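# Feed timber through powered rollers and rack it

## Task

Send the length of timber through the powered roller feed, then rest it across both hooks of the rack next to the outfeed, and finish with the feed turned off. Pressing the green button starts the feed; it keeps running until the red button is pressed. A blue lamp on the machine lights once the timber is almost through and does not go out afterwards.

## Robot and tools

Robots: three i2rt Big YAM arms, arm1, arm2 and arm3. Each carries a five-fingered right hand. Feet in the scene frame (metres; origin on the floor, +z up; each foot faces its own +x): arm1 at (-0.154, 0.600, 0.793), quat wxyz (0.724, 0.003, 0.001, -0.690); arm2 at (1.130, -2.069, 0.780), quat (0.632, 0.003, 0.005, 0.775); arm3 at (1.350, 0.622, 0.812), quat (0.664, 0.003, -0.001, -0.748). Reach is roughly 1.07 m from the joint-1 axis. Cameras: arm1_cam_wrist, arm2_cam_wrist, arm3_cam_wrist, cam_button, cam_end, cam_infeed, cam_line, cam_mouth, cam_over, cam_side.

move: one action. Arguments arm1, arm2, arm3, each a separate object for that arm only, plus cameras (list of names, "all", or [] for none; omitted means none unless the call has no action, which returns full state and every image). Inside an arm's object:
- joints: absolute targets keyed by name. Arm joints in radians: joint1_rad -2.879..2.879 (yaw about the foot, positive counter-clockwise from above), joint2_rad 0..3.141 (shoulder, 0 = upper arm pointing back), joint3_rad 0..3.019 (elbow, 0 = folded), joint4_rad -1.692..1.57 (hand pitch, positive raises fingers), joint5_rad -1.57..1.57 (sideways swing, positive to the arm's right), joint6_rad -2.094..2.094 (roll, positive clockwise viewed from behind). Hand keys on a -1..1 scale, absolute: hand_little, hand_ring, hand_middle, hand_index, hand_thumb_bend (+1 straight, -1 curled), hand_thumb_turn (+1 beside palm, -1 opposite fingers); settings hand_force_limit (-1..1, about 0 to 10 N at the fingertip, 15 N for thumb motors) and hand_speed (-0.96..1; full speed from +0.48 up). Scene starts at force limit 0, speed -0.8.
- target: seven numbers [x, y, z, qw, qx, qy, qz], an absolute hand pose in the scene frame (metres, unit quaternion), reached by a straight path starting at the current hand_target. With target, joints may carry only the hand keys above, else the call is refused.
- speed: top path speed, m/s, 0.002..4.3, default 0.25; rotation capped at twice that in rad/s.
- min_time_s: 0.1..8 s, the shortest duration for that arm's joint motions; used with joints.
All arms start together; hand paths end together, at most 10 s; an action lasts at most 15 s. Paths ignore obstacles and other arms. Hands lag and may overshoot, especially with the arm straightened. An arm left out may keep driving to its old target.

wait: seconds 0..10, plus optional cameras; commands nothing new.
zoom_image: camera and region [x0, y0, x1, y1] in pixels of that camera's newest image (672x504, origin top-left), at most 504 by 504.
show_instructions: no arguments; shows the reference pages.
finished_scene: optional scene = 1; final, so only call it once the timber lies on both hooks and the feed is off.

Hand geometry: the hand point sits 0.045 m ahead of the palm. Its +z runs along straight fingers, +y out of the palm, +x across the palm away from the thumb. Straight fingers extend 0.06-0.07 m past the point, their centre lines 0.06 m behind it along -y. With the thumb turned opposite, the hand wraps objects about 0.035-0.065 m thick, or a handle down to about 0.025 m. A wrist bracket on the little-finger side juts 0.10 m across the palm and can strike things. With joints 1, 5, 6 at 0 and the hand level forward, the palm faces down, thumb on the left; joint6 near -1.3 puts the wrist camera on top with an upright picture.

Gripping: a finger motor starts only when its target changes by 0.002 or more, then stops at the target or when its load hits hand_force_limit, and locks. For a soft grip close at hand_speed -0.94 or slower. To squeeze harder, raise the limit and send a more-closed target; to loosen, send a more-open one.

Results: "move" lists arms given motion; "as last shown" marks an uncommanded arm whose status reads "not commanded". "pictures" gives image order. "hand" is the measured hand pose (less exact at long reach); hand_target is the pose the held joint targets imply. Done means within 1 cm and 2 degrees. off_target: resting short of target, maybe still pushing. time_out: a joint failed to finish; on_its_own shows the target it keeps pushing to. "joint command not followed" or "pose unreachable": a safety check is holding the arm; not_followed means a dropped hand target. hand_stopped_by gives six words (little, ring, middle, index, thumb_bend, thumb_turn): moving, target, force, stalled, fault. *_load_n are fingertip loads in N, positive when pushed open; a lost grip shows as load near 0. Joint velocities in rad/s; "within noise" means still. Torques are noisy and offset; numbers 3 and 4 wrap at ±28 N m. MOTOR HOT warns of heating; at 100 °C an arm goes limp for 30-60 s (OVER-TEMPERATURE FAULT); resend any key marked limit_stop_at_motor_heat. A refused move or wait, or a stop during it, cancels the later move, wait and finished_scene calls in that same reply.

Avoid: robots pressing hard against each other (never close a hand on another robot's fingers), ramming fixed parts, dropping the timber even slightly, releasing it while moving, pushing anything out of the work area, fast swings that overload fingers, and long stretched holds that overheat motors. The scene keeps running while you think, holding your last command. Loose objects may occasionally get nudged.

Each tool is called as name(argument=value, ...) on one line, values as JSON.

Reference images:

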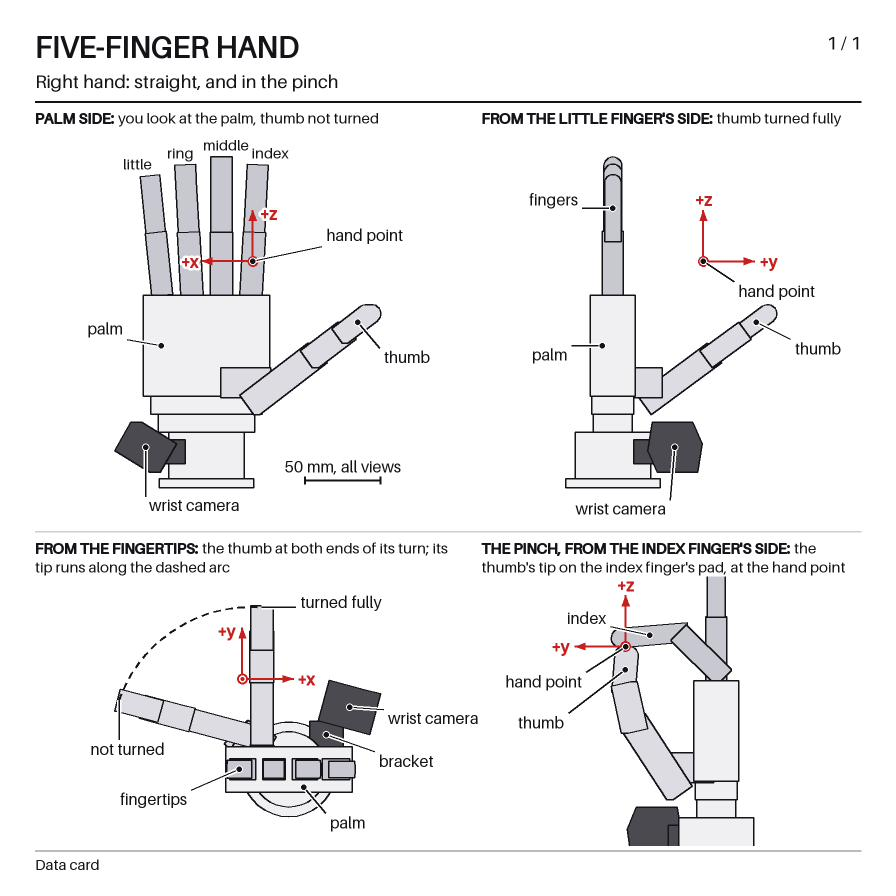

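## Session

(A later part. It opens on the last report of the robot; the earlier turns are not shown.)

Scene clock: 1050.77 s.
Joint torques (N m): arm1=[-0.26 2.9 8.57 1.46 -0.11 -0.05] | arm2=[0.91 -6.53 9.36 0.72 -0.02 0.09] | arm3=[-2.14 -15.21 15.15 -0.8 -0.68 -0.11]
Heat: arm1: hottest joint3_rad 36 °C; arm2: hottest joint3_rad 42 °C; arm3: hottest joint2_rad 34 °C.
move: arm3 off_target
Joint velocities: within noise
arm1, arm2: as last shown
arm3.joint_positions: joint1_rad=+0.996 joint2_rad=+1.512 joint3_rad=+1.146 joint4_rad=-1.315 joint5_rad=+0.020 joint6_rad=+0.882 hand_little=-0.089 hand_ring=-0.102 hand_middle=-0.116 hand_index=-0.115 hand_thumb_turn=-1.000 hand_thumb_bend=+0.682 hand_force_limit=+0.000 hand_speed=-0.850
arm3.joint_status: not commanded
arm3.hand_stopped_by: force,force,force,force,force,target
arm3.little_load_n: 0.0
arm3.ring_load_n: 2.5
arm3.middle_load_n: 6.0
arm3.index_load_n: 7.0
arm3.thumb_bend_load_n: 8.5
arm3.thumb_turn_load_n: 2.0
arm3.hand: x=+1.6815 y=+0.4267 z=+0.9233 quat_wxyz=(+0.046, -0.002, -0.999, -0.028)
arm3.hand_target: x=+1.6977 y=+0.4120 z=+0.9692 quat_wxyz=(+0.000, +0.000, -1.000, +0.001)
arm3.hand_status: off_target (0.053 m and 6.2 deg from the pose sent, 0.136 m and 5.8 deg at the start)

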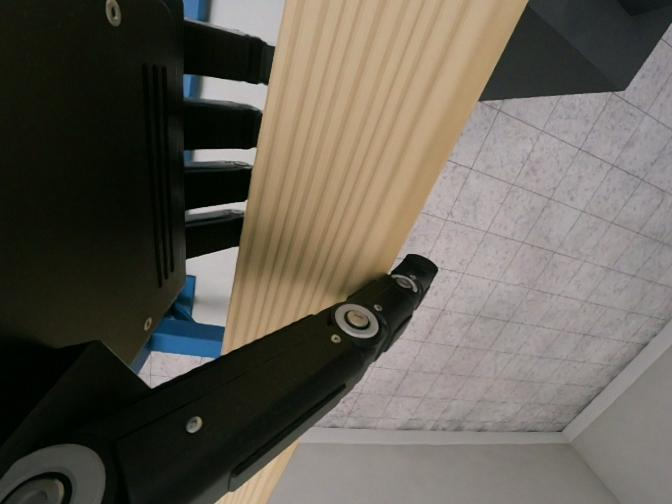

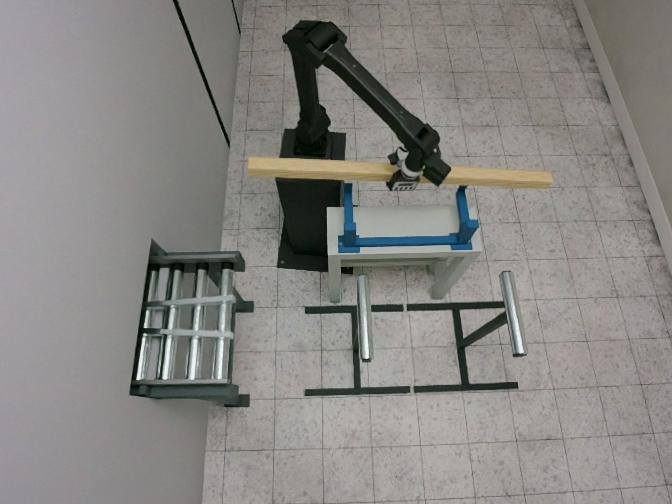

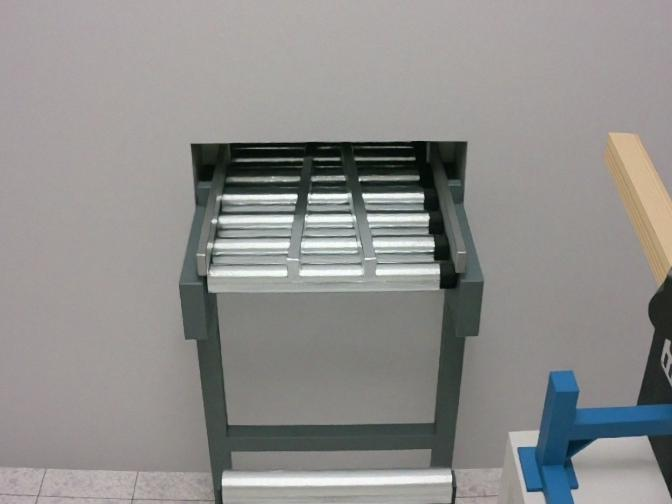

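move(arm3={"target": [1.68, 0.2, 0.985, 0.04, 0, 0.9989, -0.025], "speed": 0.12}, cameras=["cam_infeed", "cam_line"])

Scene clock: 1082.43 s.
Joint torques (N m): arm1=[-0.26 2.96 8.57 1.47 -0.11 -0.06] | arm2=[0.91 -6.3 9.33 0.65 -0.02 0.09] | arm3=[-0.67 -17.79 16.25 -0.59 -0.73 -0.02]
Heat: arm1: hottest joint3_rad 36 °C; arm2: hottest joint3_rad 42 °C; arm3: hottest joint3_rad 37 °C.
move: arm3 off_target
Joint velocities: within noise
arm1.joint_positions: joint1_rad=+0.856 joint2_rad=+0.621 joint3_rad=+1.410 joint4_rad=-1.585 joint5_rad=-0.098 joint6_rad=-0.872 hand_little=+1.000 hand_ring=+1.000 hand_middle=+1.000 hand_index=+1.000 hand_thumb_turn=+1.000 hand_thumb_bend=+1.000 hand_force_limit=+0.000 hand_speed=-0.800
arm1.joint_status: not commanded
arm1.hand_stopped_by: target,target,target,target,target,target
arm1.little_load_n: 0.0
arm1.ring_load_n: 0.0
arm1.middle_load_n: 0.0
arm1.index_load_n: 0.0
arm1.thumb_bend_load_n: 0.0
arm1.thumb_turn_load_n: 0.0
arm1.hand: x=-0.0293 y=+0.4880 z=+1.2334 quat_wxyz=(-0.054, +0.728, -0.570, +0.376)
arm1.hand_target: x=-0.0294 y=+0.4880 z=+1.2402 quat_wxyz=(-0.054, +0.726, -0.568, +0.385)
arm1.hand_status: not commanded
arm2: as last shown
arm3.joint_positions: joint1_rad=+0.662 joint2_rad=+1.799 joint3_rad=+1.563 joint4_rad=-1.343 joint5_rad=-0.021 joint6_rad=+0.552 hand_little=-0.089 hand_ring=-0.102 hand_middle=-0.116 hand_index=-0.115 hand_thumb_turn=-1.000 hand_thumb_bend=+0.682 hand_force_limit=+0.000 hand_speed=-0.850
arm3.joint_status: not commanded
arm3.hand_stopped_by: force,force,force,force,force,target
arm3.little_load_n: 0.0
arm3.ring_load_n: 3.5
arm3.middle_load_n: 6.5
arm3.index_load_n: 7.0
arm3.thumb_bend_load_n: 8.0
arm3.thumb_turn_load_n: 0.5
arm3.hand: x=+1.6649 y=+0.2194 z=+0.9412 quat_wxyz=(-0.010, -0.004, -1.000, -0.010)
arm3.hand_target: x=+1.6783 y=+0.2026 z=+0.9850 quat_wxyz=(-0.040, +0.000, -0.999, +0.025)
arm3.hand_status: off_target (0.050 m and 5.3 deg from the pose sent, 0.235 m and 11.6 deg at the start)

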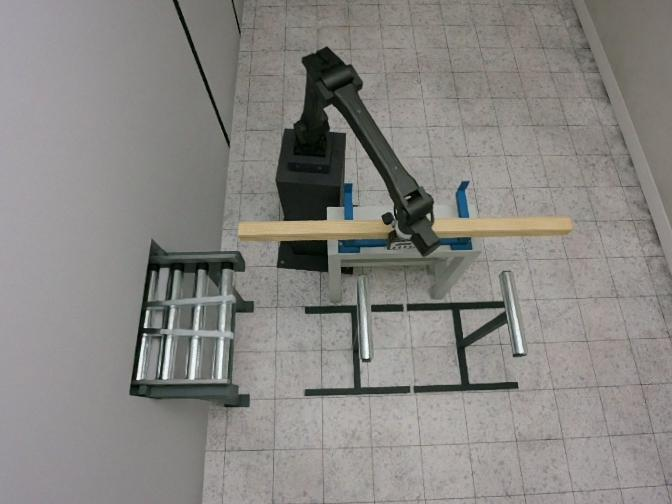

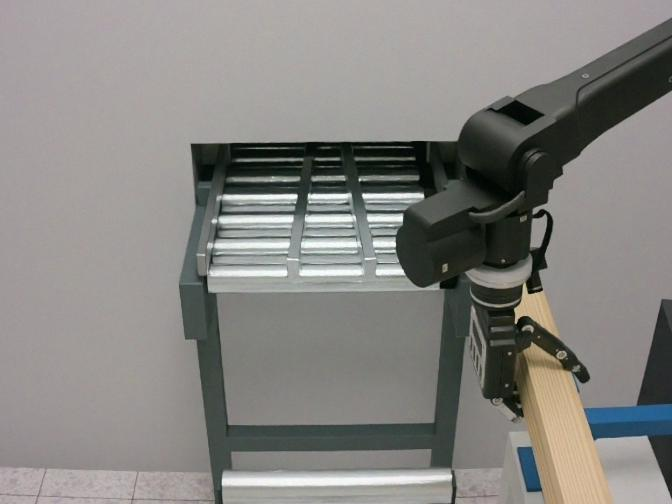

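move(arm3={"target": [1.43, -0.02, 0.93, 0.03, 0, 0.9995, -0.01], "speed": 0.12}, cameras=["cam_infeed", "cam_line", "cam_mouth", "arm3_cam_wrist"])

Scene clock: 1098.03 s.
Joint torques (N m): arm1=[-0.26 2.96 8.57 1.46 -0.11 -0.05] | arm2=[0.97 -6.65 9.39 0.72 -0.02 0.09] | arm3=[-1.38 -26.29 15.83 -1.05 -0.53 -0.08]
Heat: arm1: hottest joint3_rad 36 °C; arm2: hottest joint3_rad 42 °C; arm3: hottest joint3_rad 39 °C.
move: arm3 off_target
Joint velocities: within noise
arm1, arm2: as last shown
arm2.little_load_n: 0.5
arm3.joint_positions: joint1_rad=+0.172 joint2_rad=+2.283 joint3_rad=+2.176 joint4_rad=-1.524 joint5_rad=-0.042 joint6_rad=+0.064 hand_little=-0.089 hand_ring=-0.102 hand_middle=-0.116 hand_index=-0.115 hand_thumb_turn=-1.000 hand_thumb_bend=+0.682 hand_force_limit=+0.000 hand_speed=-0.850
arm3.joint_status: not commanded
arm3.hand_stopped_by: force,force,force,force,force,target
arm3.little_load_n: 0.5
arm3.ring_load_n: 3.5
arm3.middle_load_n: 6.0
arm3.index_load_n: 7.0
arm3.thumb_bend_load_n: 8.0
arm3.thumb_turn_load_n: 0.5
arm3.hand: x=+1.4254 y=-0.0009 z=+0.8806 quat_wxyz=(-0.022, -0.006, -0.999, -0.032)
arm3.hand_target: x=+1.4298 y=-0.0167 z=+0.9297 quat_wxyz=(-0.030, +0.000, -0.999, +0.011)
arm3.hand_status: off_target (0.053 m and 5.0 deg from the pose sent, 0.336 m and 3.3 deg at the start)
pictures: arm3_cam_wrist, cam_infeed, cam_line, cam_mouth

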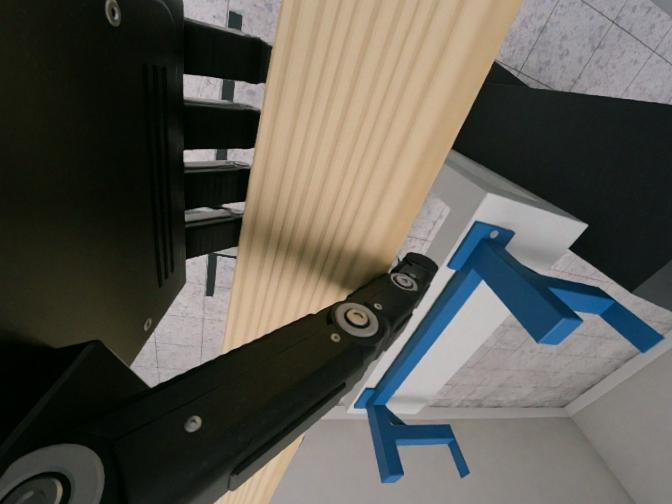

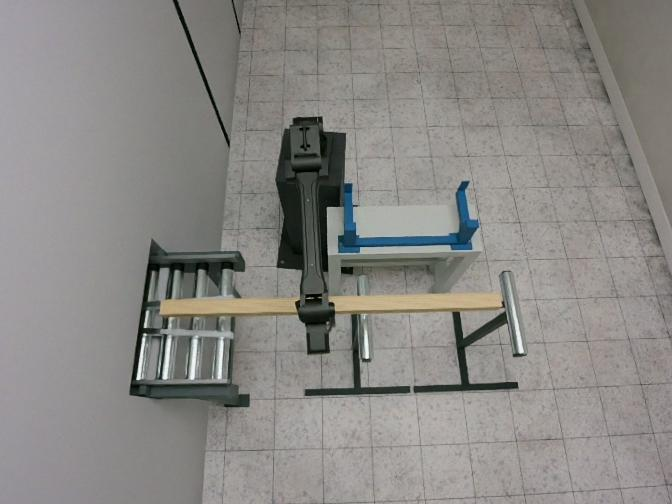

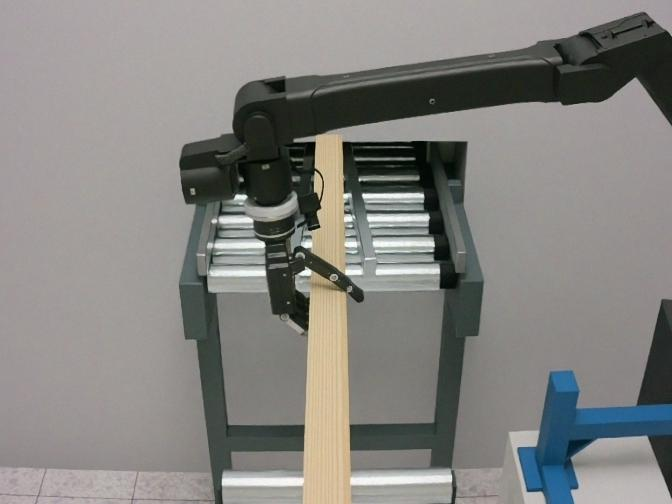

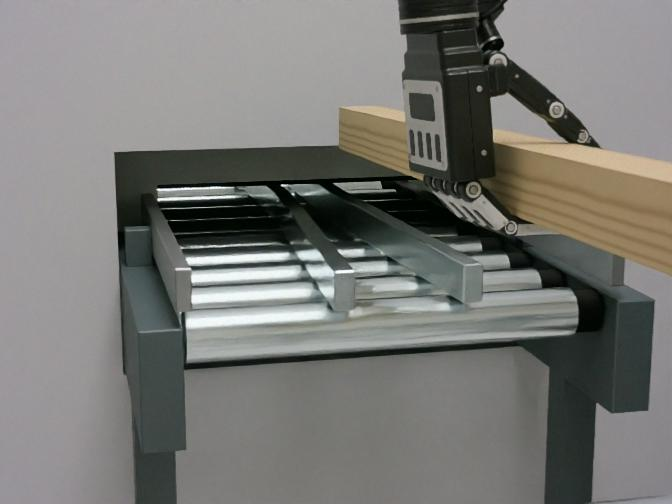

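move(arm3={"target": [1.43, -0.011, 0.82, 0.008, -0.011, 0.999, -0.042], "speed": 0.08}, cameras=["cam_infeed", "cam_line", "cam_mouth"])

Scene clock: 1131.97 s.
Joint torques (N m): arm1=[-0.26 2.96 8.55 1.46 -0.11 -0.06] | arm2=[0.85 -6.48 9.36 0.75 -0.03 0.11] | arm3=[-1.03 -28.1 11.14 -0.12 -0.14 -0.11]
Heat: arm1: hottest joint3_rad 36 °C; arm2: hottest joint3_rad 42 °C; arm3: hottest joint2_rad 40 °C.
move: arm3 off_target
Joint velocities: within noise
arm1, arm2: as last shown
arm2.little_load_n: 0.0
arm2.thumb_turn_load_n: 0.5
arm3.joint_positions: joint1_rad=+0.182 joint2_rad=+2.283 joint3_rad=+1.901 joint4_rad=-1.187 joint5_rad=-0.003 joint6_rad=+0.057 hand_little=-0.089 hand_ring=-0.102 hand_middle=-0.116 hand_index=-0.115 hand_thumb_turn=-1.000 hand_thumb_bend=+0.682 hand_force_limit=+0.000 hand_speed=-0.850
arm3.joint_status: not commanded
arm3.hand_stopped_by: force,force,force,force,force,target
arm3.little_load_n: 0.0
arm3.ring_load_n: 3.5
arm3.middle_load_n: 6.5
arm3.index_load_n: 7.0
arm3.thumb_bend_load_n: 8.0
arm3.thumb_turn_load_n: 1.0
arm3.hand: x=+1.4238 y=+0.0085 z=+0.7736 quat_wxyz=(-0.004, +0.003, -1.000, +0.000)
arm3.hand_target: x=+1.4300 y=-0.0092 z=+0.8196 quat_wxyz=(-0.008, +0.011, -0.999, +0.042)
arm3.hand_status: off_target (0.051 m and 4.9 deg from the pose sent, 0.062 m and 8.9 deg at the start)

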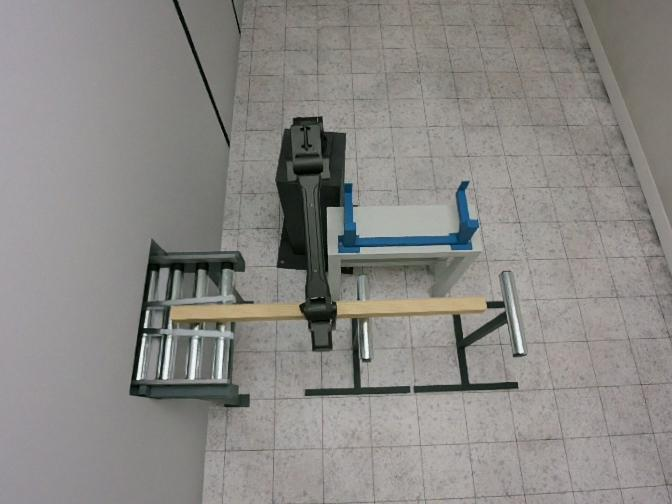

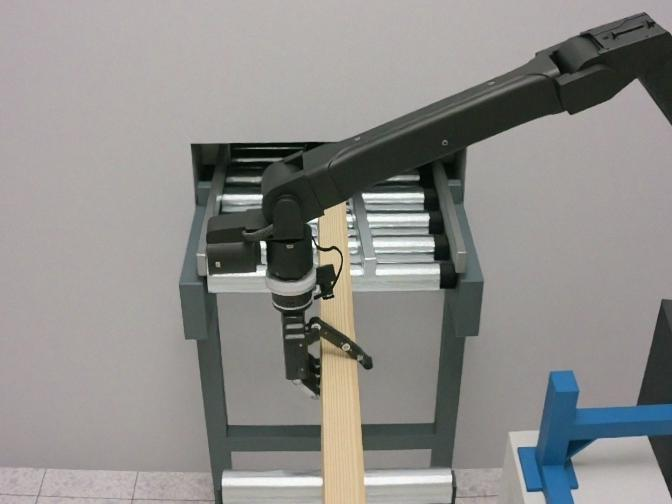

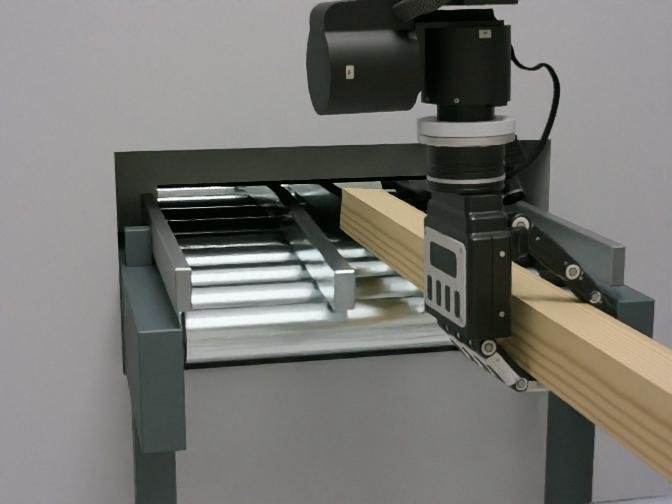

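move(arm3={"target": [1.43, -0.02, 0.77, 0.008, -0.011, 0.999, -0.042], "speed": 0.06}, cameras=["cam_infeed", "cam_line", "cam_mouth"])

zoom_image(camera="cam_line", region=[180, 120, 480, 504])

Scene clock: 1145.37 s.
Joint torques (N m): arm1=[-0.32 2.96 8.57 1.47 -0.11 -0.05] | arm2=[0.97 -6.59 9.4 0.75 -0.02 0.09] | arm3=[-0.79 -26.17 11.49 -0.14 -0.14 -0.08]
Heat: arm1: hottest joint3_rad 36 °C; arm2: hottest joint3_rad 42 °C; arm3: hottest joint2_rad 41 °C.
move: arm3 off_target
Joint velocities: within noise
arm1, arm2: as last shown
arm1.thumb_turn_load_n: -0.5
arm2.thumb_turn_load_n: 0.0
arm3.joint_positions: joint1_rad=+0.182 joint2_rad=+2.340 joint3_rad=+1.895 joint4_rad=-1.112 joint5_rad=-0.002 joint6_rad=+0.055 hand_little=-0.089 hand_ring=-0.102 hand_middle=-0.116 hand_index=-0.115 hand_thumb_turn=-1.000 hand_thumb_bend=+0.682 hand_force_limit=+0.000 hand_speed=-0.850
arm3.joint_status: not commanded
arm3.hand_stopped_by: force,force,force,force,force,target
arm3.little_load_n: 0.0
arm3.ring_load_n: 2.5
arm3.middle_load_n: 6.0
arm3.index_load_n: 7.0
arm3.thumb_bend_load_n: 8.0
arm3.thumb_turn_load_n: 1.0
arm3.hand: x=+1.4242 y=+0.0019 z=+0.7331 quat_wxyz=(-0.004, +0.004, -1.000, +0.006)
arm3.hand_target: x=+1.4300 y=-0.0186 z=+0.7701 quat_wxyz=(-0.008, +0.011, -0.999, +0.042)
arm3.hand_status: off_target (0.043 m and 4.2 deg from the pose sent, 0.029 m and 4.9 deg at the start)

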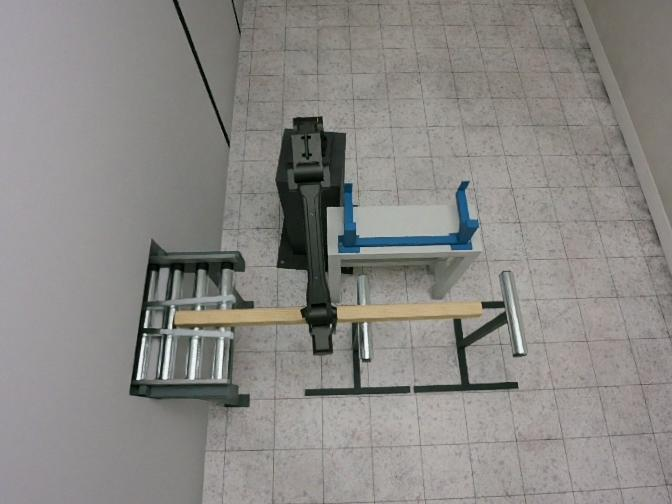

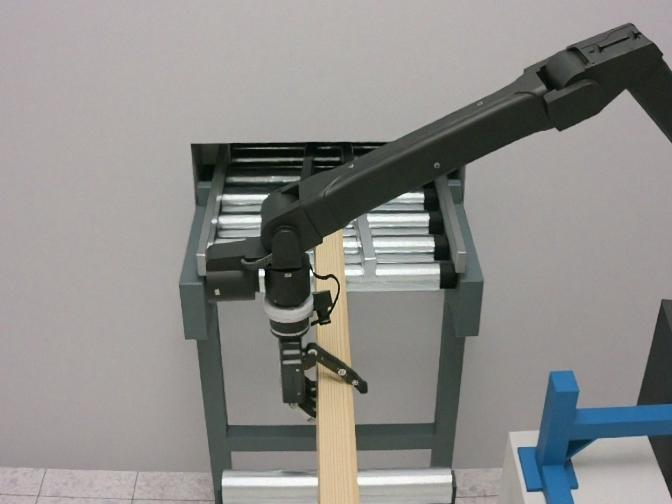

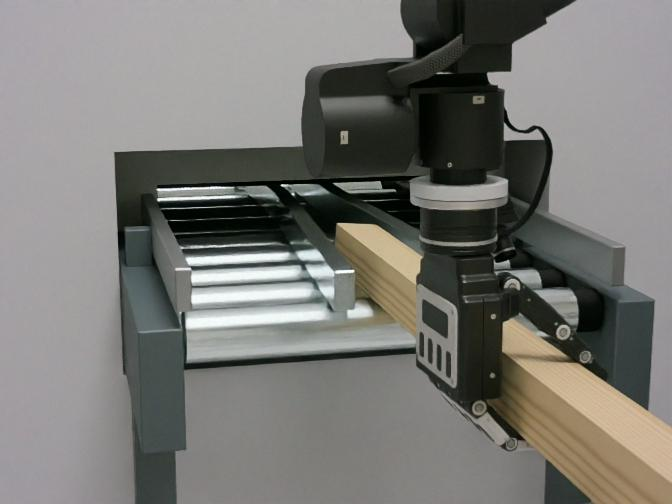

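Scaled by 1.312 from the camera's image (finer frame: 960x720).

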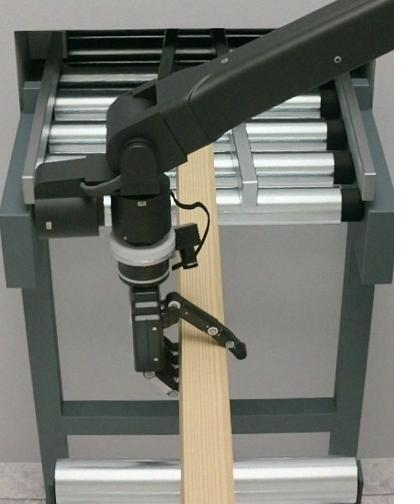

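zoom_image(camera="cam_mouth", region=[230, 160, 470, 400])

zoom_image(camera="cam_infeed", region=[130, 230, 330, 400])

Scaled by 2.100 from the camera's image (finer frame: 960x720).

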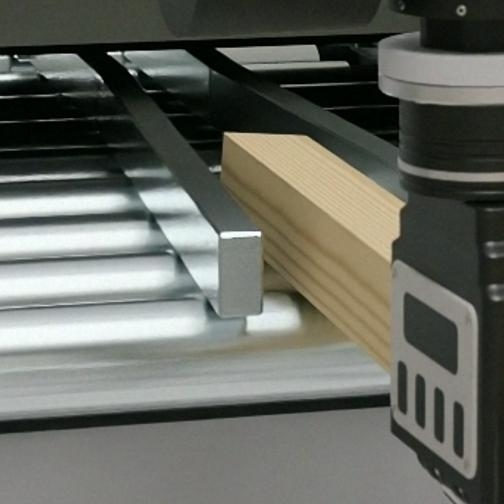

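Scaled by 2.520 from the camera's image (finer frame: 960x720).

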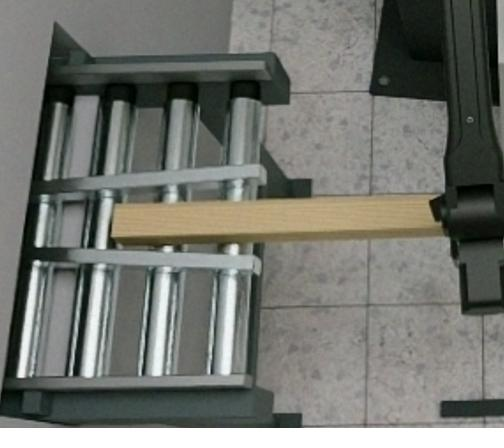

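move(arm3={"target": [1.43, -0.02, 0.75, 0.008, -0.011, 0.999, -0.042], "speed": 0.05}, cameras=["cam_mouth", "cam_line"])

zoom_image(camera="cam_mouth", region=[230, 160, 470, 400])

Scene clock: 1159.50 s.
Joint torques (N m): arm1=[-0.26 2.96 8.57 1.47 -0.11 -0.05] | arm2=[1.03 -6.59 9.4 0.75 -0.02 0.09] | arm3=[-1.49 -24.53 10.92 0.31 -0.19 -0.06]
Heat: arm1: hottest joint3_rad 36 °C; arm2: hottest joint3_rad 42 °C; arm3: hottest joint2_rad 41 °C.
move: arm3 off_target
Joint velocities: within noise
arm1, arm2: as last shown
arm1.thumb_turn_load_n: 0.0
arm2.thumb_turn_load_n: -0.5
arm3.joint_positions: joint1_rad=+0.182 joint2_rad=+2.340 joint3_rad=+1.895 joint4_rad=-1.091 joint5_rad=-0.002 joint6_rad=+0.054 hand_little=-0.089 hand_ring=-0.102 hand_middle=-0.116 hand_index=-0.115 hand_thumb_turn=-1.000 hand_thumb_bend=+0.682 hand_force_limit=+0.000 hand_speed=-0.850
arm3.joint_status: not commanded
arm3.hand_stopped_by: force,force,force,force,force,target
arm3.little_load_n: 0.0
arm3.ring_load_n: 2.5
arm3.middle_load_n: 6.0
arm3.index_load_n: 7.0
arm3.thumb_bend_load_n: 8.5
arm3.thumb_turn_load_n: 1.0
arm3.hand: x=+1.4245 y=-0.0038 z=+0.7321 quat_wxyz=(-0.005, +0.004, -1.000, +0.017)
arm3.hand_target: x=+1.4300 y=-0.0194 z=+0.7504 quat_wxyz=(-0.008, +0.011, -0.999, +0.042)
arm3.hand_status: off_target (0.025 m and 3.0 deg from the pose sent, 0.028 m and 4.2 deg at the start)
pictures: cam_line, cam_mouth

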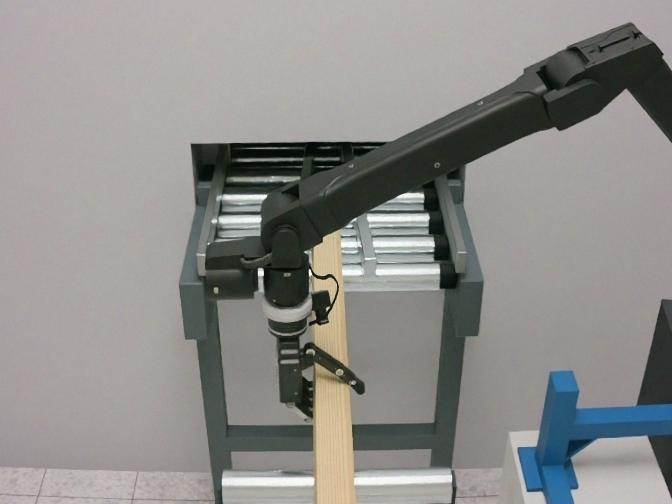

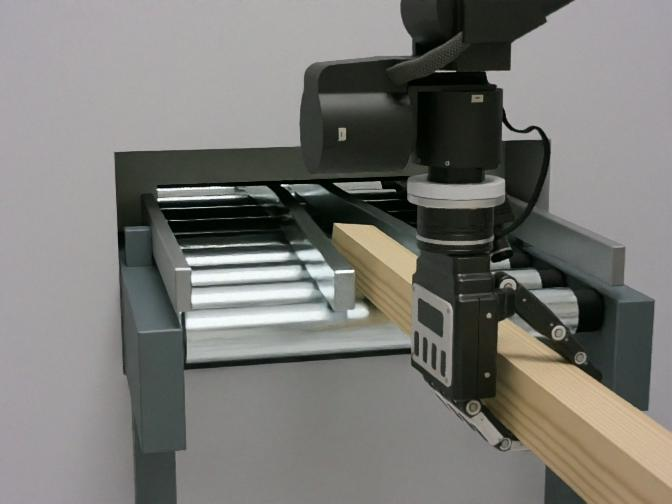

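Scaled by 2.100 from the camera's image (finer frame: 960x720).

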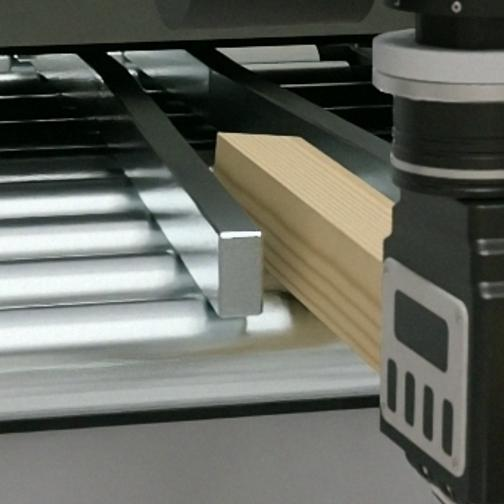

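move(arm3={"target": [1.428, -0.012, 0.728, 0.004, -0.005, 1, -0.02], "speed": 0.04}, cameras=["cam_mouth", "cam_line"])

Scene clock: 1168.47 s.
Joint torques (N m): arm1=[-0.32 2.96 8.57 1.47 -0.11 -0.06] | arm2=[1.03 -6.53 9.37 0.75 -0.02 0.1] | arm3=[-0.73 -21.89 11.3 -0.02 -0.02 0.04]
Heat: arm1: hottest joint3_rad 36 °C; arm2: hottest joint3_rad 42 °C; arm3: hottest joint2_rad 40 °C.
move: arm3 done
Joint velocities: within noise
arm1, arm2: as last shown
arm2.thumb_turn_load_n: 0.0
arm3.joint_positions: joint1_rad=+0.182 joint2_rad=+2.343 joint3_rad=+1.895 joint4_rad=-1.091 joint5_rad=+0.000 joint6_rad=+0.054 hand_little=-0.089 hand_ring=-0.102 hand_middle=-0.116 hand_index=-0.115 hand_thumb_turn=-1.000 hand_thumb_bend=+0.682 hand_force_limit=+0.000 hand_speed=-0.850
arm3.joint_status: not commanded
arm3.hand_stopped_by: force,force,force,force,force,target
arm3.little_load_n: 0.0
arm3.ring_load_n: 2.0
arm3.middle_load_n: 5.5
arm3.index_load_n: 6.0
arm3.thumb_bend_load_n: 8.5
arm3.thumb_turn_load_n: 1.0
arm3.hand: x=+1.4243 y=-0.0029 z=+0.7299 quat_wxyz=(-0.004, +0.004, -1.000, +0.015)
arm3.hand_target: x=+1.4280 y=-0.0118 z=+0.7281 quat_wxyz=(-0.004, +0.005, -1.000, +0.020)
arm3.hand_status: done (0.010 m and 0.6 deg from the pose sent, 0.010 m and 0.4 deg at the start)
pictures: cam_line, cam_mouth

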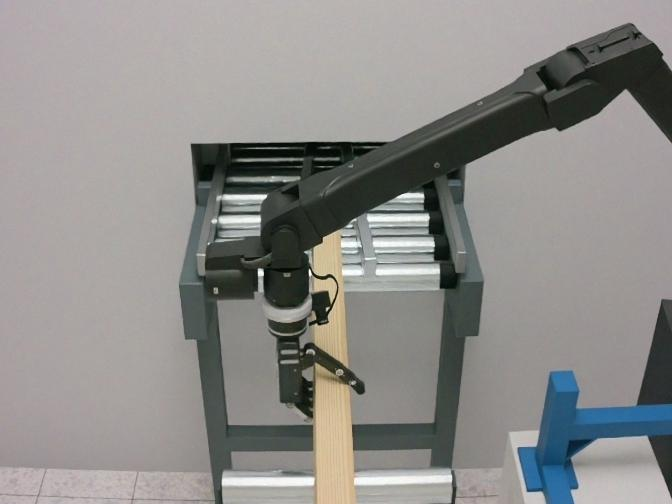

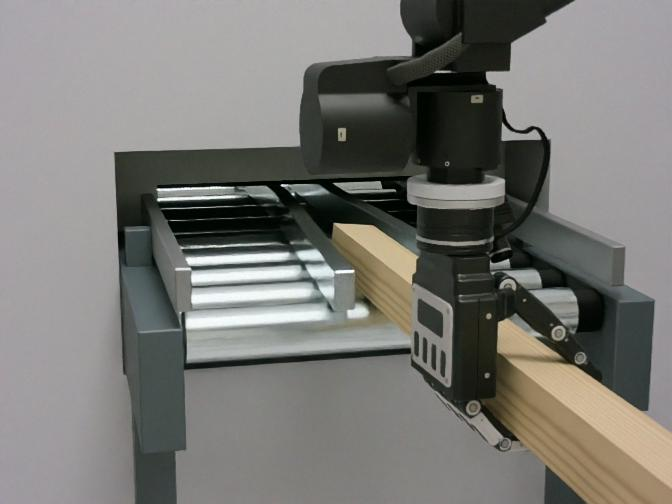

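move(arm3={"joints": {"hand_speed": -0.7, "hand_little": 0.95, "hand_ring": 0.95, "hand_middle": 0.95, "hand_index": 0.95, "hand_thumb_bend": 1}}, cameras=["cam_mouth", "cam_line", "arm3_cam_wrist", "cam_infeed"])

Scene clock: 1176.13 s.
Joint torques (N m): arm1=[-0.26 2.96 8.58 1.47 -0.11 -0.06] | arm2=[0.91 -6.59 9.42 0.69 -0.03 0.09] | arm3=[-0.97 -21.48 11.26 0.09 -0.02 0.03]
Heat: arm1: hottest joint3_rad 36 °C; arm2: hottest joint3_rad 42 °C; arm3: hottest joint2_rad 40 °C.
move: arm3 done
Joint velocities: within noise
arm1: as last shown
arm2.joint_positions: joint1_rad=+0.147 joint2_rad=+1.295 joint3_rad=+0.982 joint4_rad=-1.182 joint5_rad=-0.016 joint6_rad=+0.138 hand_little=-1.000 hand_ring=-1.000 hand_middle=-1.000 hand_index=+1.000 hand_thumb_turn=+1.000 hand_thumb_bend=+1.000 hand_force_limit=+0.000 hand_speed=-0.800
arm2.joint_status: not commanded
arm2.hand_stopped_by: target,target,target,target,target,target
arm2.little_load_n: 0.0
arm2.ring_load_n: 0.0
arm2.middle_load_n: 0.0
arm2.index_load_n: 0.0
arm2.thumb_bend_load_n: 0.0
arm2.thumb_turn_load_n: 0.0
arm2.hand: x=+0.9852 y=-1.7888 z=+0.9055 quat_wxyz=(-0.033, +0.994, +0.106, -0.023)
arm2.hand_target: x=+0.9850 y=-1.7870 z=+0.9001 quat_wxyz=(-0.030, +0.994, +0.104, -0.022)
arm2.hand_status: not commanded
arm3.joint_positions: joint1_rad=+0.182 joint2_rad=+2.346 joint3_rad=+1.896 joint4_rad=-1.093 joint5_rad=+0.000 joint6_rad=+0.054 hand_little=+0.950 hand_ring=+0.950 hand_middle=+0.950 hand_index=+0.950 hand_thumb_turn=-1.000 hand_thumb_bend=+1.000 hand_force_limit=+0.000 hand_speed=-0.700
arm3.joint_status: all done
arm3.hand_stopped_by: target,target,target,target,target,target
arm3.little_load_n: 0.0
arm3.ring_load_n: 0.0
arm3.middle_load_n: 0.0
arm3.index_load_n: 0.0
arm3.thumb_bend_load_n: 0.0
arm3.thumb_turn_load_n: 0.0
arm3.hand: x=+1.4241 y=-0.0022 z=+0.7286 quat_wxyz=(-0.004, +0.004, -1.000, +0.013)
arm3.hand_target: x=+1.4280 y=-0.0117 z=+0.7281 quat_wxyz=(-0.004, +0.005, -1.000, +0.020)
arm3.hand_status: not commanded
pictures: arm3_cam_wrist, cam_infeed, cam_line, cam_mouth

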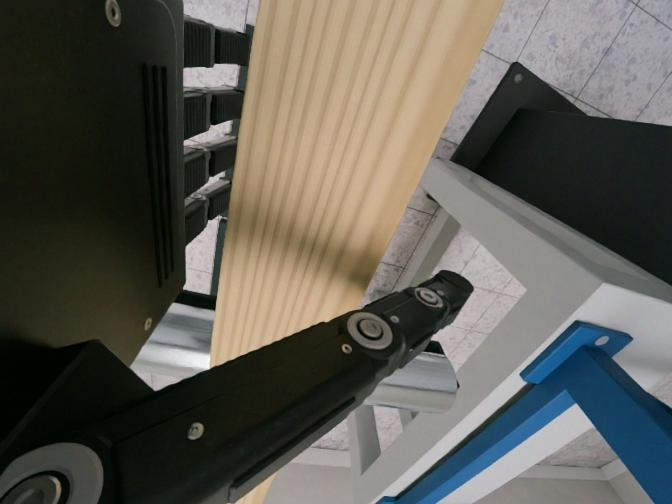

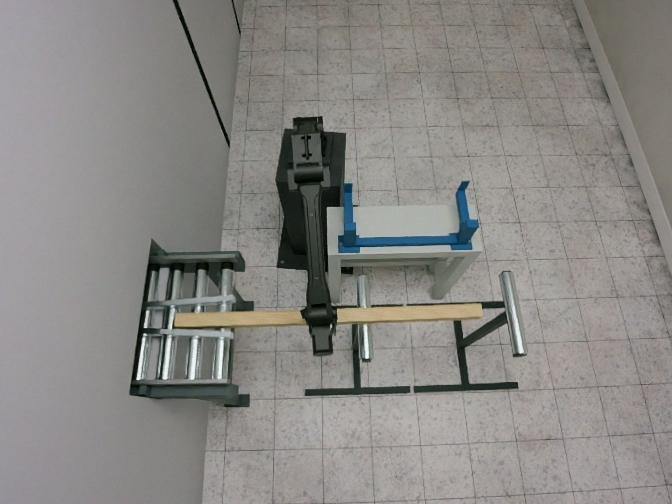

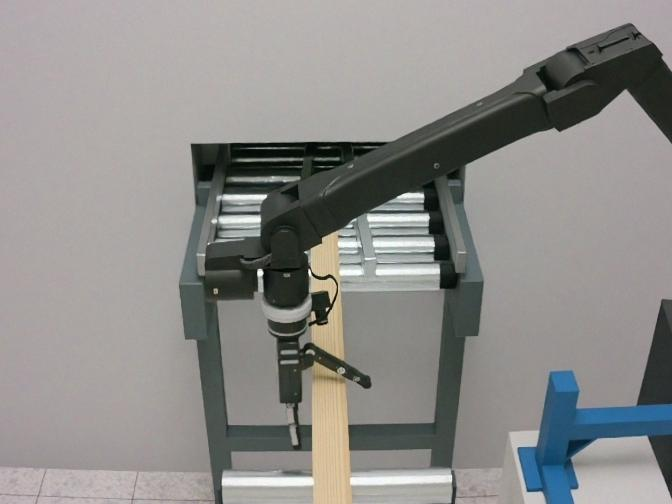

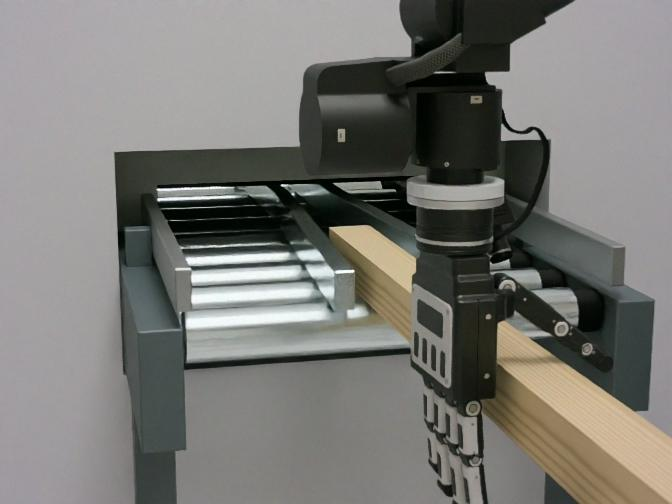

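move(arm3={"target": [1.428, -0.006, 0.95, 0, -0.005, 1, -0.01], "speed": 0.15}, arm2={"target": [0.988, -1.787, 0.868, -0.03, 0.994, 0.104, -0.022], "speed": 0.05}, cameras=["cam_button", "cam_line", "cam_infeed", "arm2_cam_wrist"])

zoom_image(camera="cam_button", region=[250, 180, 450, 400])

Scene clock: 1187.67 s.
Joint torques (N m): arm1=[-0.26 2.96 8.57 1.47 -0.11 -0.05] | arm2=[0.26 -6.42 8.96 0.7 -0.05 0.01] | arm3=[-0.67 -22.89 12.67 -0.49 0.14 0.07]
Heat: arm1: hottest joint3_rad 36 °C; arm2: hottest joint3_rad 42 °C; arm3: hottest joint2_rad 40 °C.
move: arm2 done; arm3 off_target
Joint velocities: within noise
arm1: as last shown
arm2.joint_positions: joint1_rad=+0.147 joint2_rad=+1.323 joint3_rad=+0.922 joint4_rad=-1.090 joint5_rad=-0.016 joint6_rad=+0.138 hand_little=-1.000 hand_ring=-1.000 hand_middle=-1.000 hand_index=+1.000 hand_thumb_turn=+1.000 hand_thumb_bend=+1.000 hand_force_limit=+0.000 hand_speed=-0.800
arm2.joint_status: not commanded
arm2.hand_stopped_by: target,target,target,target,target,target
arm2.little_load_n: 0.0
arm2.ring_load_n: 0.0
arm2.middle_load_n: 0.5
arm2.index_load_n: 0.0
arm2.thumb_bend_load_n: 0.0
arm2.thumb_turn_load_n: 0.0
arm2.hand: x=+0.9848 y=-1.7887 z=+0.8749 quat_wxyz=(-0.035, +0.993, +0.106, -0.023)
arm2.hand_target: x=+0.9880 y=-1.7872 z=+0.8681 quat_wxyz=(-0.030, +0.994, +0.104, -0.022)
arm2.hand_status: done (0.008 m and 0.7 deg from the pose sent, 0.038 m and 0.4 deg at the start)
arm3.joint_positions: joint1_rad=+0.183 joint2_rad=+2.211 joint3_rad=+2.216 joint4_rad=-1.580 joint5_rad=+0.003 joint6_rad=+0.056 hand_little=+0.950 hand_ring=+0.950 hand_middle=+0.950 hand_index=+0.950 hand_thumb_turn=-1.000 hand_thumb_bend=+1.000 hand_force_limit=+0.000 hand_speed=-0.700
arm3.joint_status: not commanded
arm3.hand_stopped_by: target,target,target,target,target,target
arm3.little_load_n: 0.0
arm3.ring_load_n: 0.0
arm3.middle_load_n: 0.0
arm3.index_load_n: 0.0
arm3.thumb_bend_load_n: 0.0
arm3.thumb_turn_load_n: 0.0
arm3.hand: x=+1.4229 y=+0.0006 z=+0.9387 quat_wxyz=(-0.001, +0.004, -1.000, -0.003)
arm3.hand_target: x=+1.4280 y=-0.0056 z=+0.9502 quat_wxyz=(+0.000, +0.005, -1.000, +0.010)
arm3.hand_status: off_target (0.014 m and 1.5 deg from the pose sent, 0.221 m and 0.5 deg at the start)
pictures: arm2_cam_wrist, cam_button, cam_infeed, cam_line

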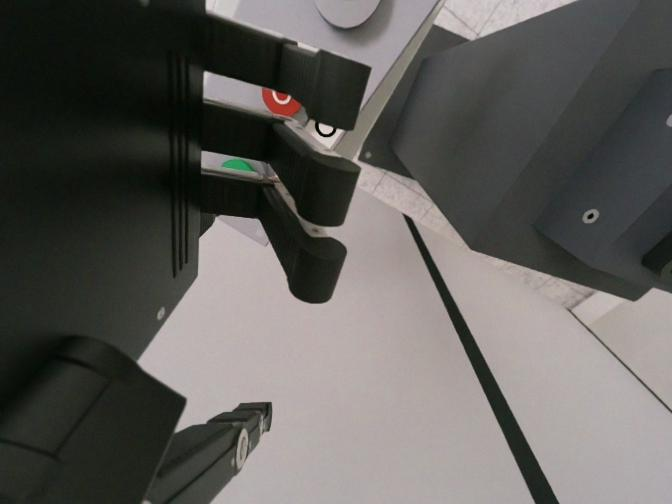

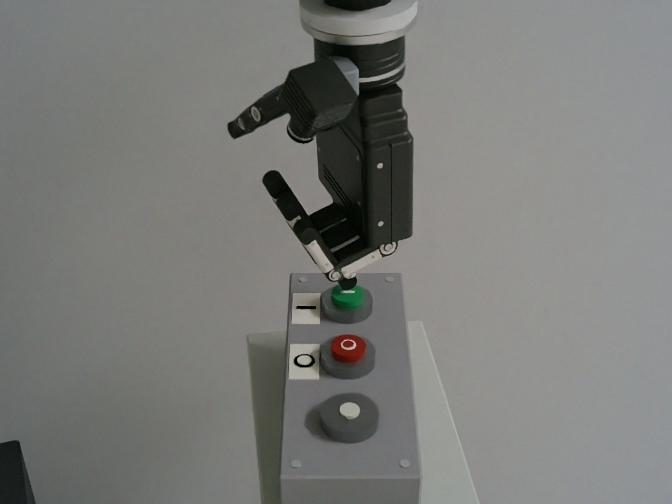

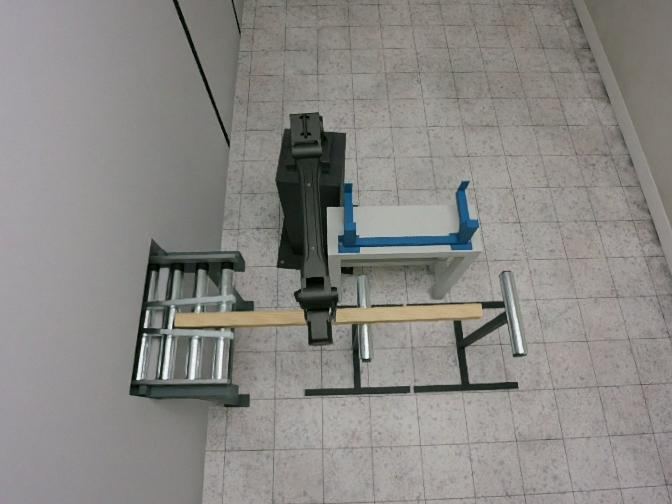

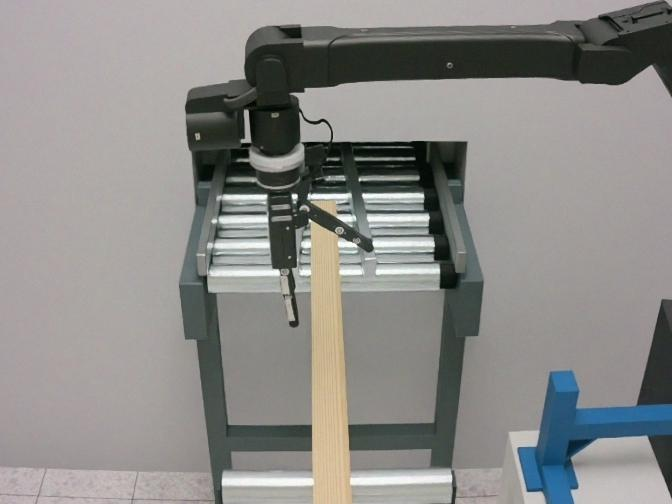

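Scaled by 2.291 from the camera's image (finer frame: 960x720).

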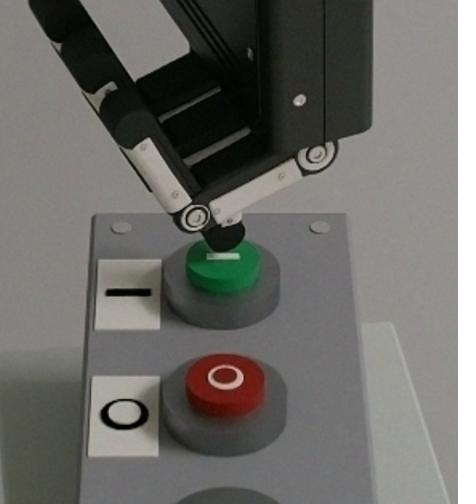

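move(arm1={"target": [-0.3, 0.12, 1.1, 0, 0, 1, 0], "speed": 0.25, "joints": {"hand_thumb_turn": -1, "hand_speed": -0.4}}, cameras=["arm1_cam_wrist", "cam_over", "cam_side", "cam_end"])

zoom_image(camera="cam_over", region=[140, 190, 560, 480])

zoom_image(camera="arm1_cam_wrist", region=[240, 0, 672, 430])

Scene clock: 1207.13 s.
Joint torques (N m): arm1=[-0.73 -13.63 12.05 -0.09 -0.06 0.05] | arm2=[0.21 -6.36 8.95 0.73 -0.06 0.01] | arm3=[-0.85 -23.36 12.37 -0.42 0.12 0]
Heat: arm1: hottest joint3_rad 36 °C; arm2: hottest joint3_rad 41 °C; arm3: hottest joint2_rad 40 °C.
move: arm1 off_target
Joint velocities: within noise
arm1.joint_positions: joint1_rad=-0.357 joint2_rad=+1.752 joint3_rad=+1.980 joint4_rad=-1.692 joint5_rad=-0.001 joint6_rad=-0.324 hand_little=+1.000 hand_ring=+1.000 hand_middle=+1.000 hand_index=+1.000 hand_thumb_turn=-1.000 hand_thumb_bend=+1.000 hand_force_limit=+0.000 hand_speed=-0.400
arm1.joint_status: all done
arm1.hand_stopped_by: target,target,target,target,target,target
arm1.little_load_n: 0.0
arm1.ring_load_n: 0.0
arm1.middle_load_n: 0.0
arm1.index_load_n: 0.0
arm1.thumb_bend_load_n: -0.5
arm1.thumb_turn_load_n: 0.0
arm1.hand: x=-0.2953 y=+0.1271 z=+1.0930 quat_wxyz=(+0.015, +0.007, -0.999, +0.048)
arm1.hand_target: x=-0.2998 y=+0.1206 z=+1.0991 quat_wxyz=(+0.016, +0.000, -0.998, +0.055)
arm1.hand_status: off_target (0.011 m and 5.8 deg from the pose sent, 0.476 m and 110.4 deg at the start; a joint's target at an end of its range on 40 of 142 steps)
arm2, arm3: as last shown
arm2.middle_load_n: 0.0
arm3.thumb_turn_load_n: 0.5
pictures: arm1_cam_wrist, cam_end, cam_over, cam_side

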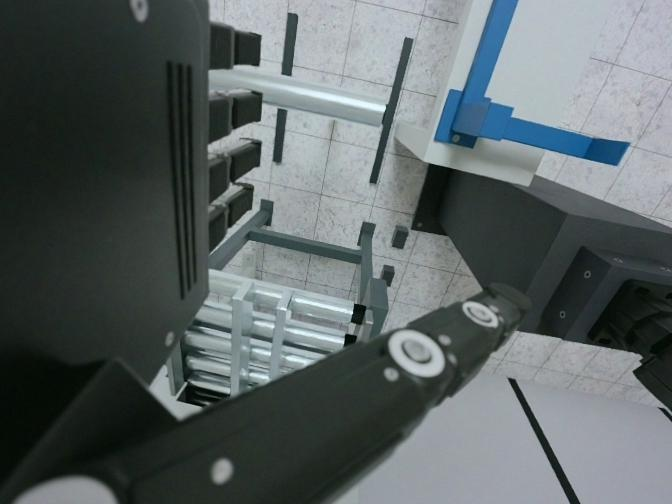

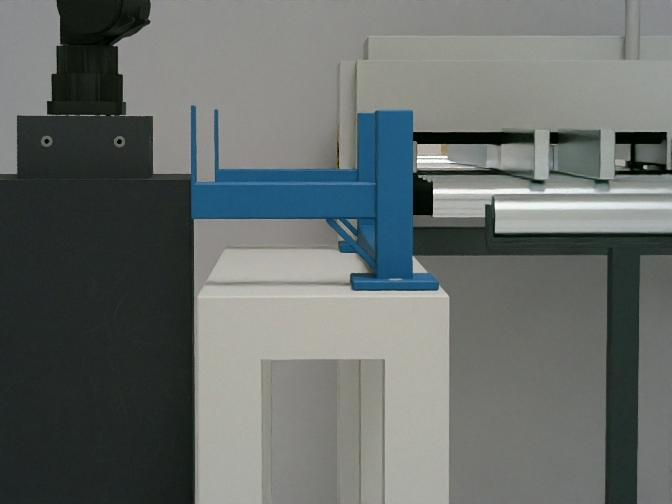

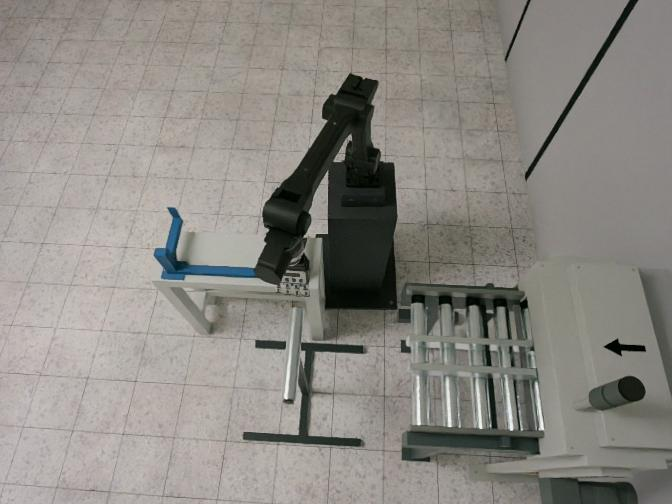

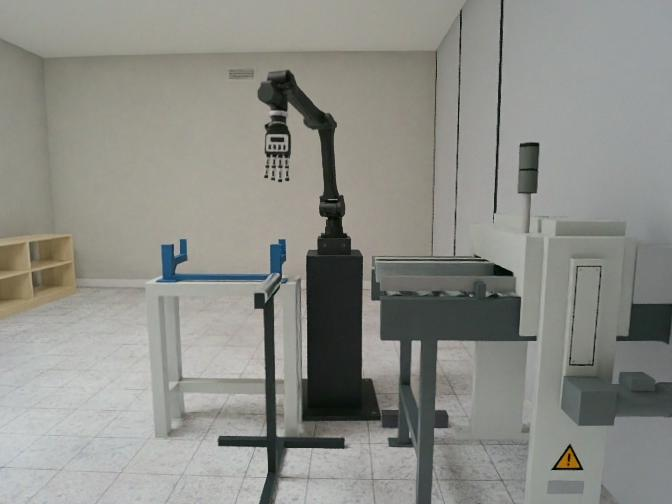

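Scaled by 1.200 from the camera's image (finer frame: 960x720).

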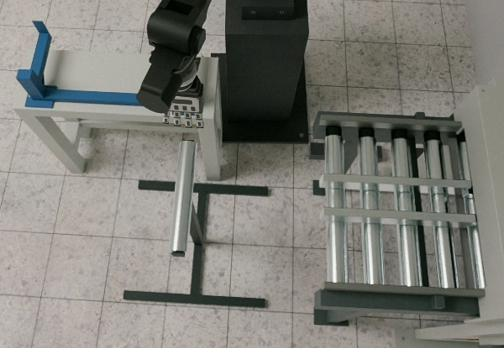

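Scaled by 1.167 from the camera's image (finer frame: 960x720).

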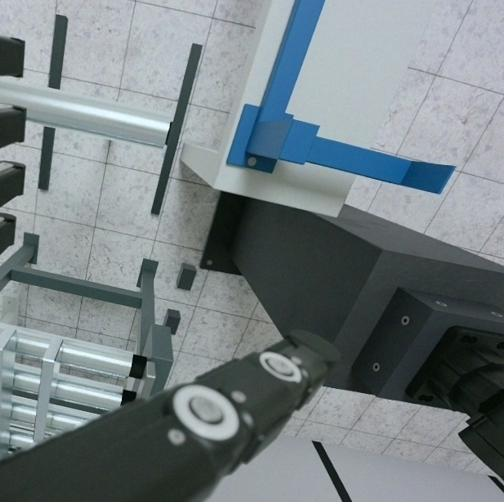

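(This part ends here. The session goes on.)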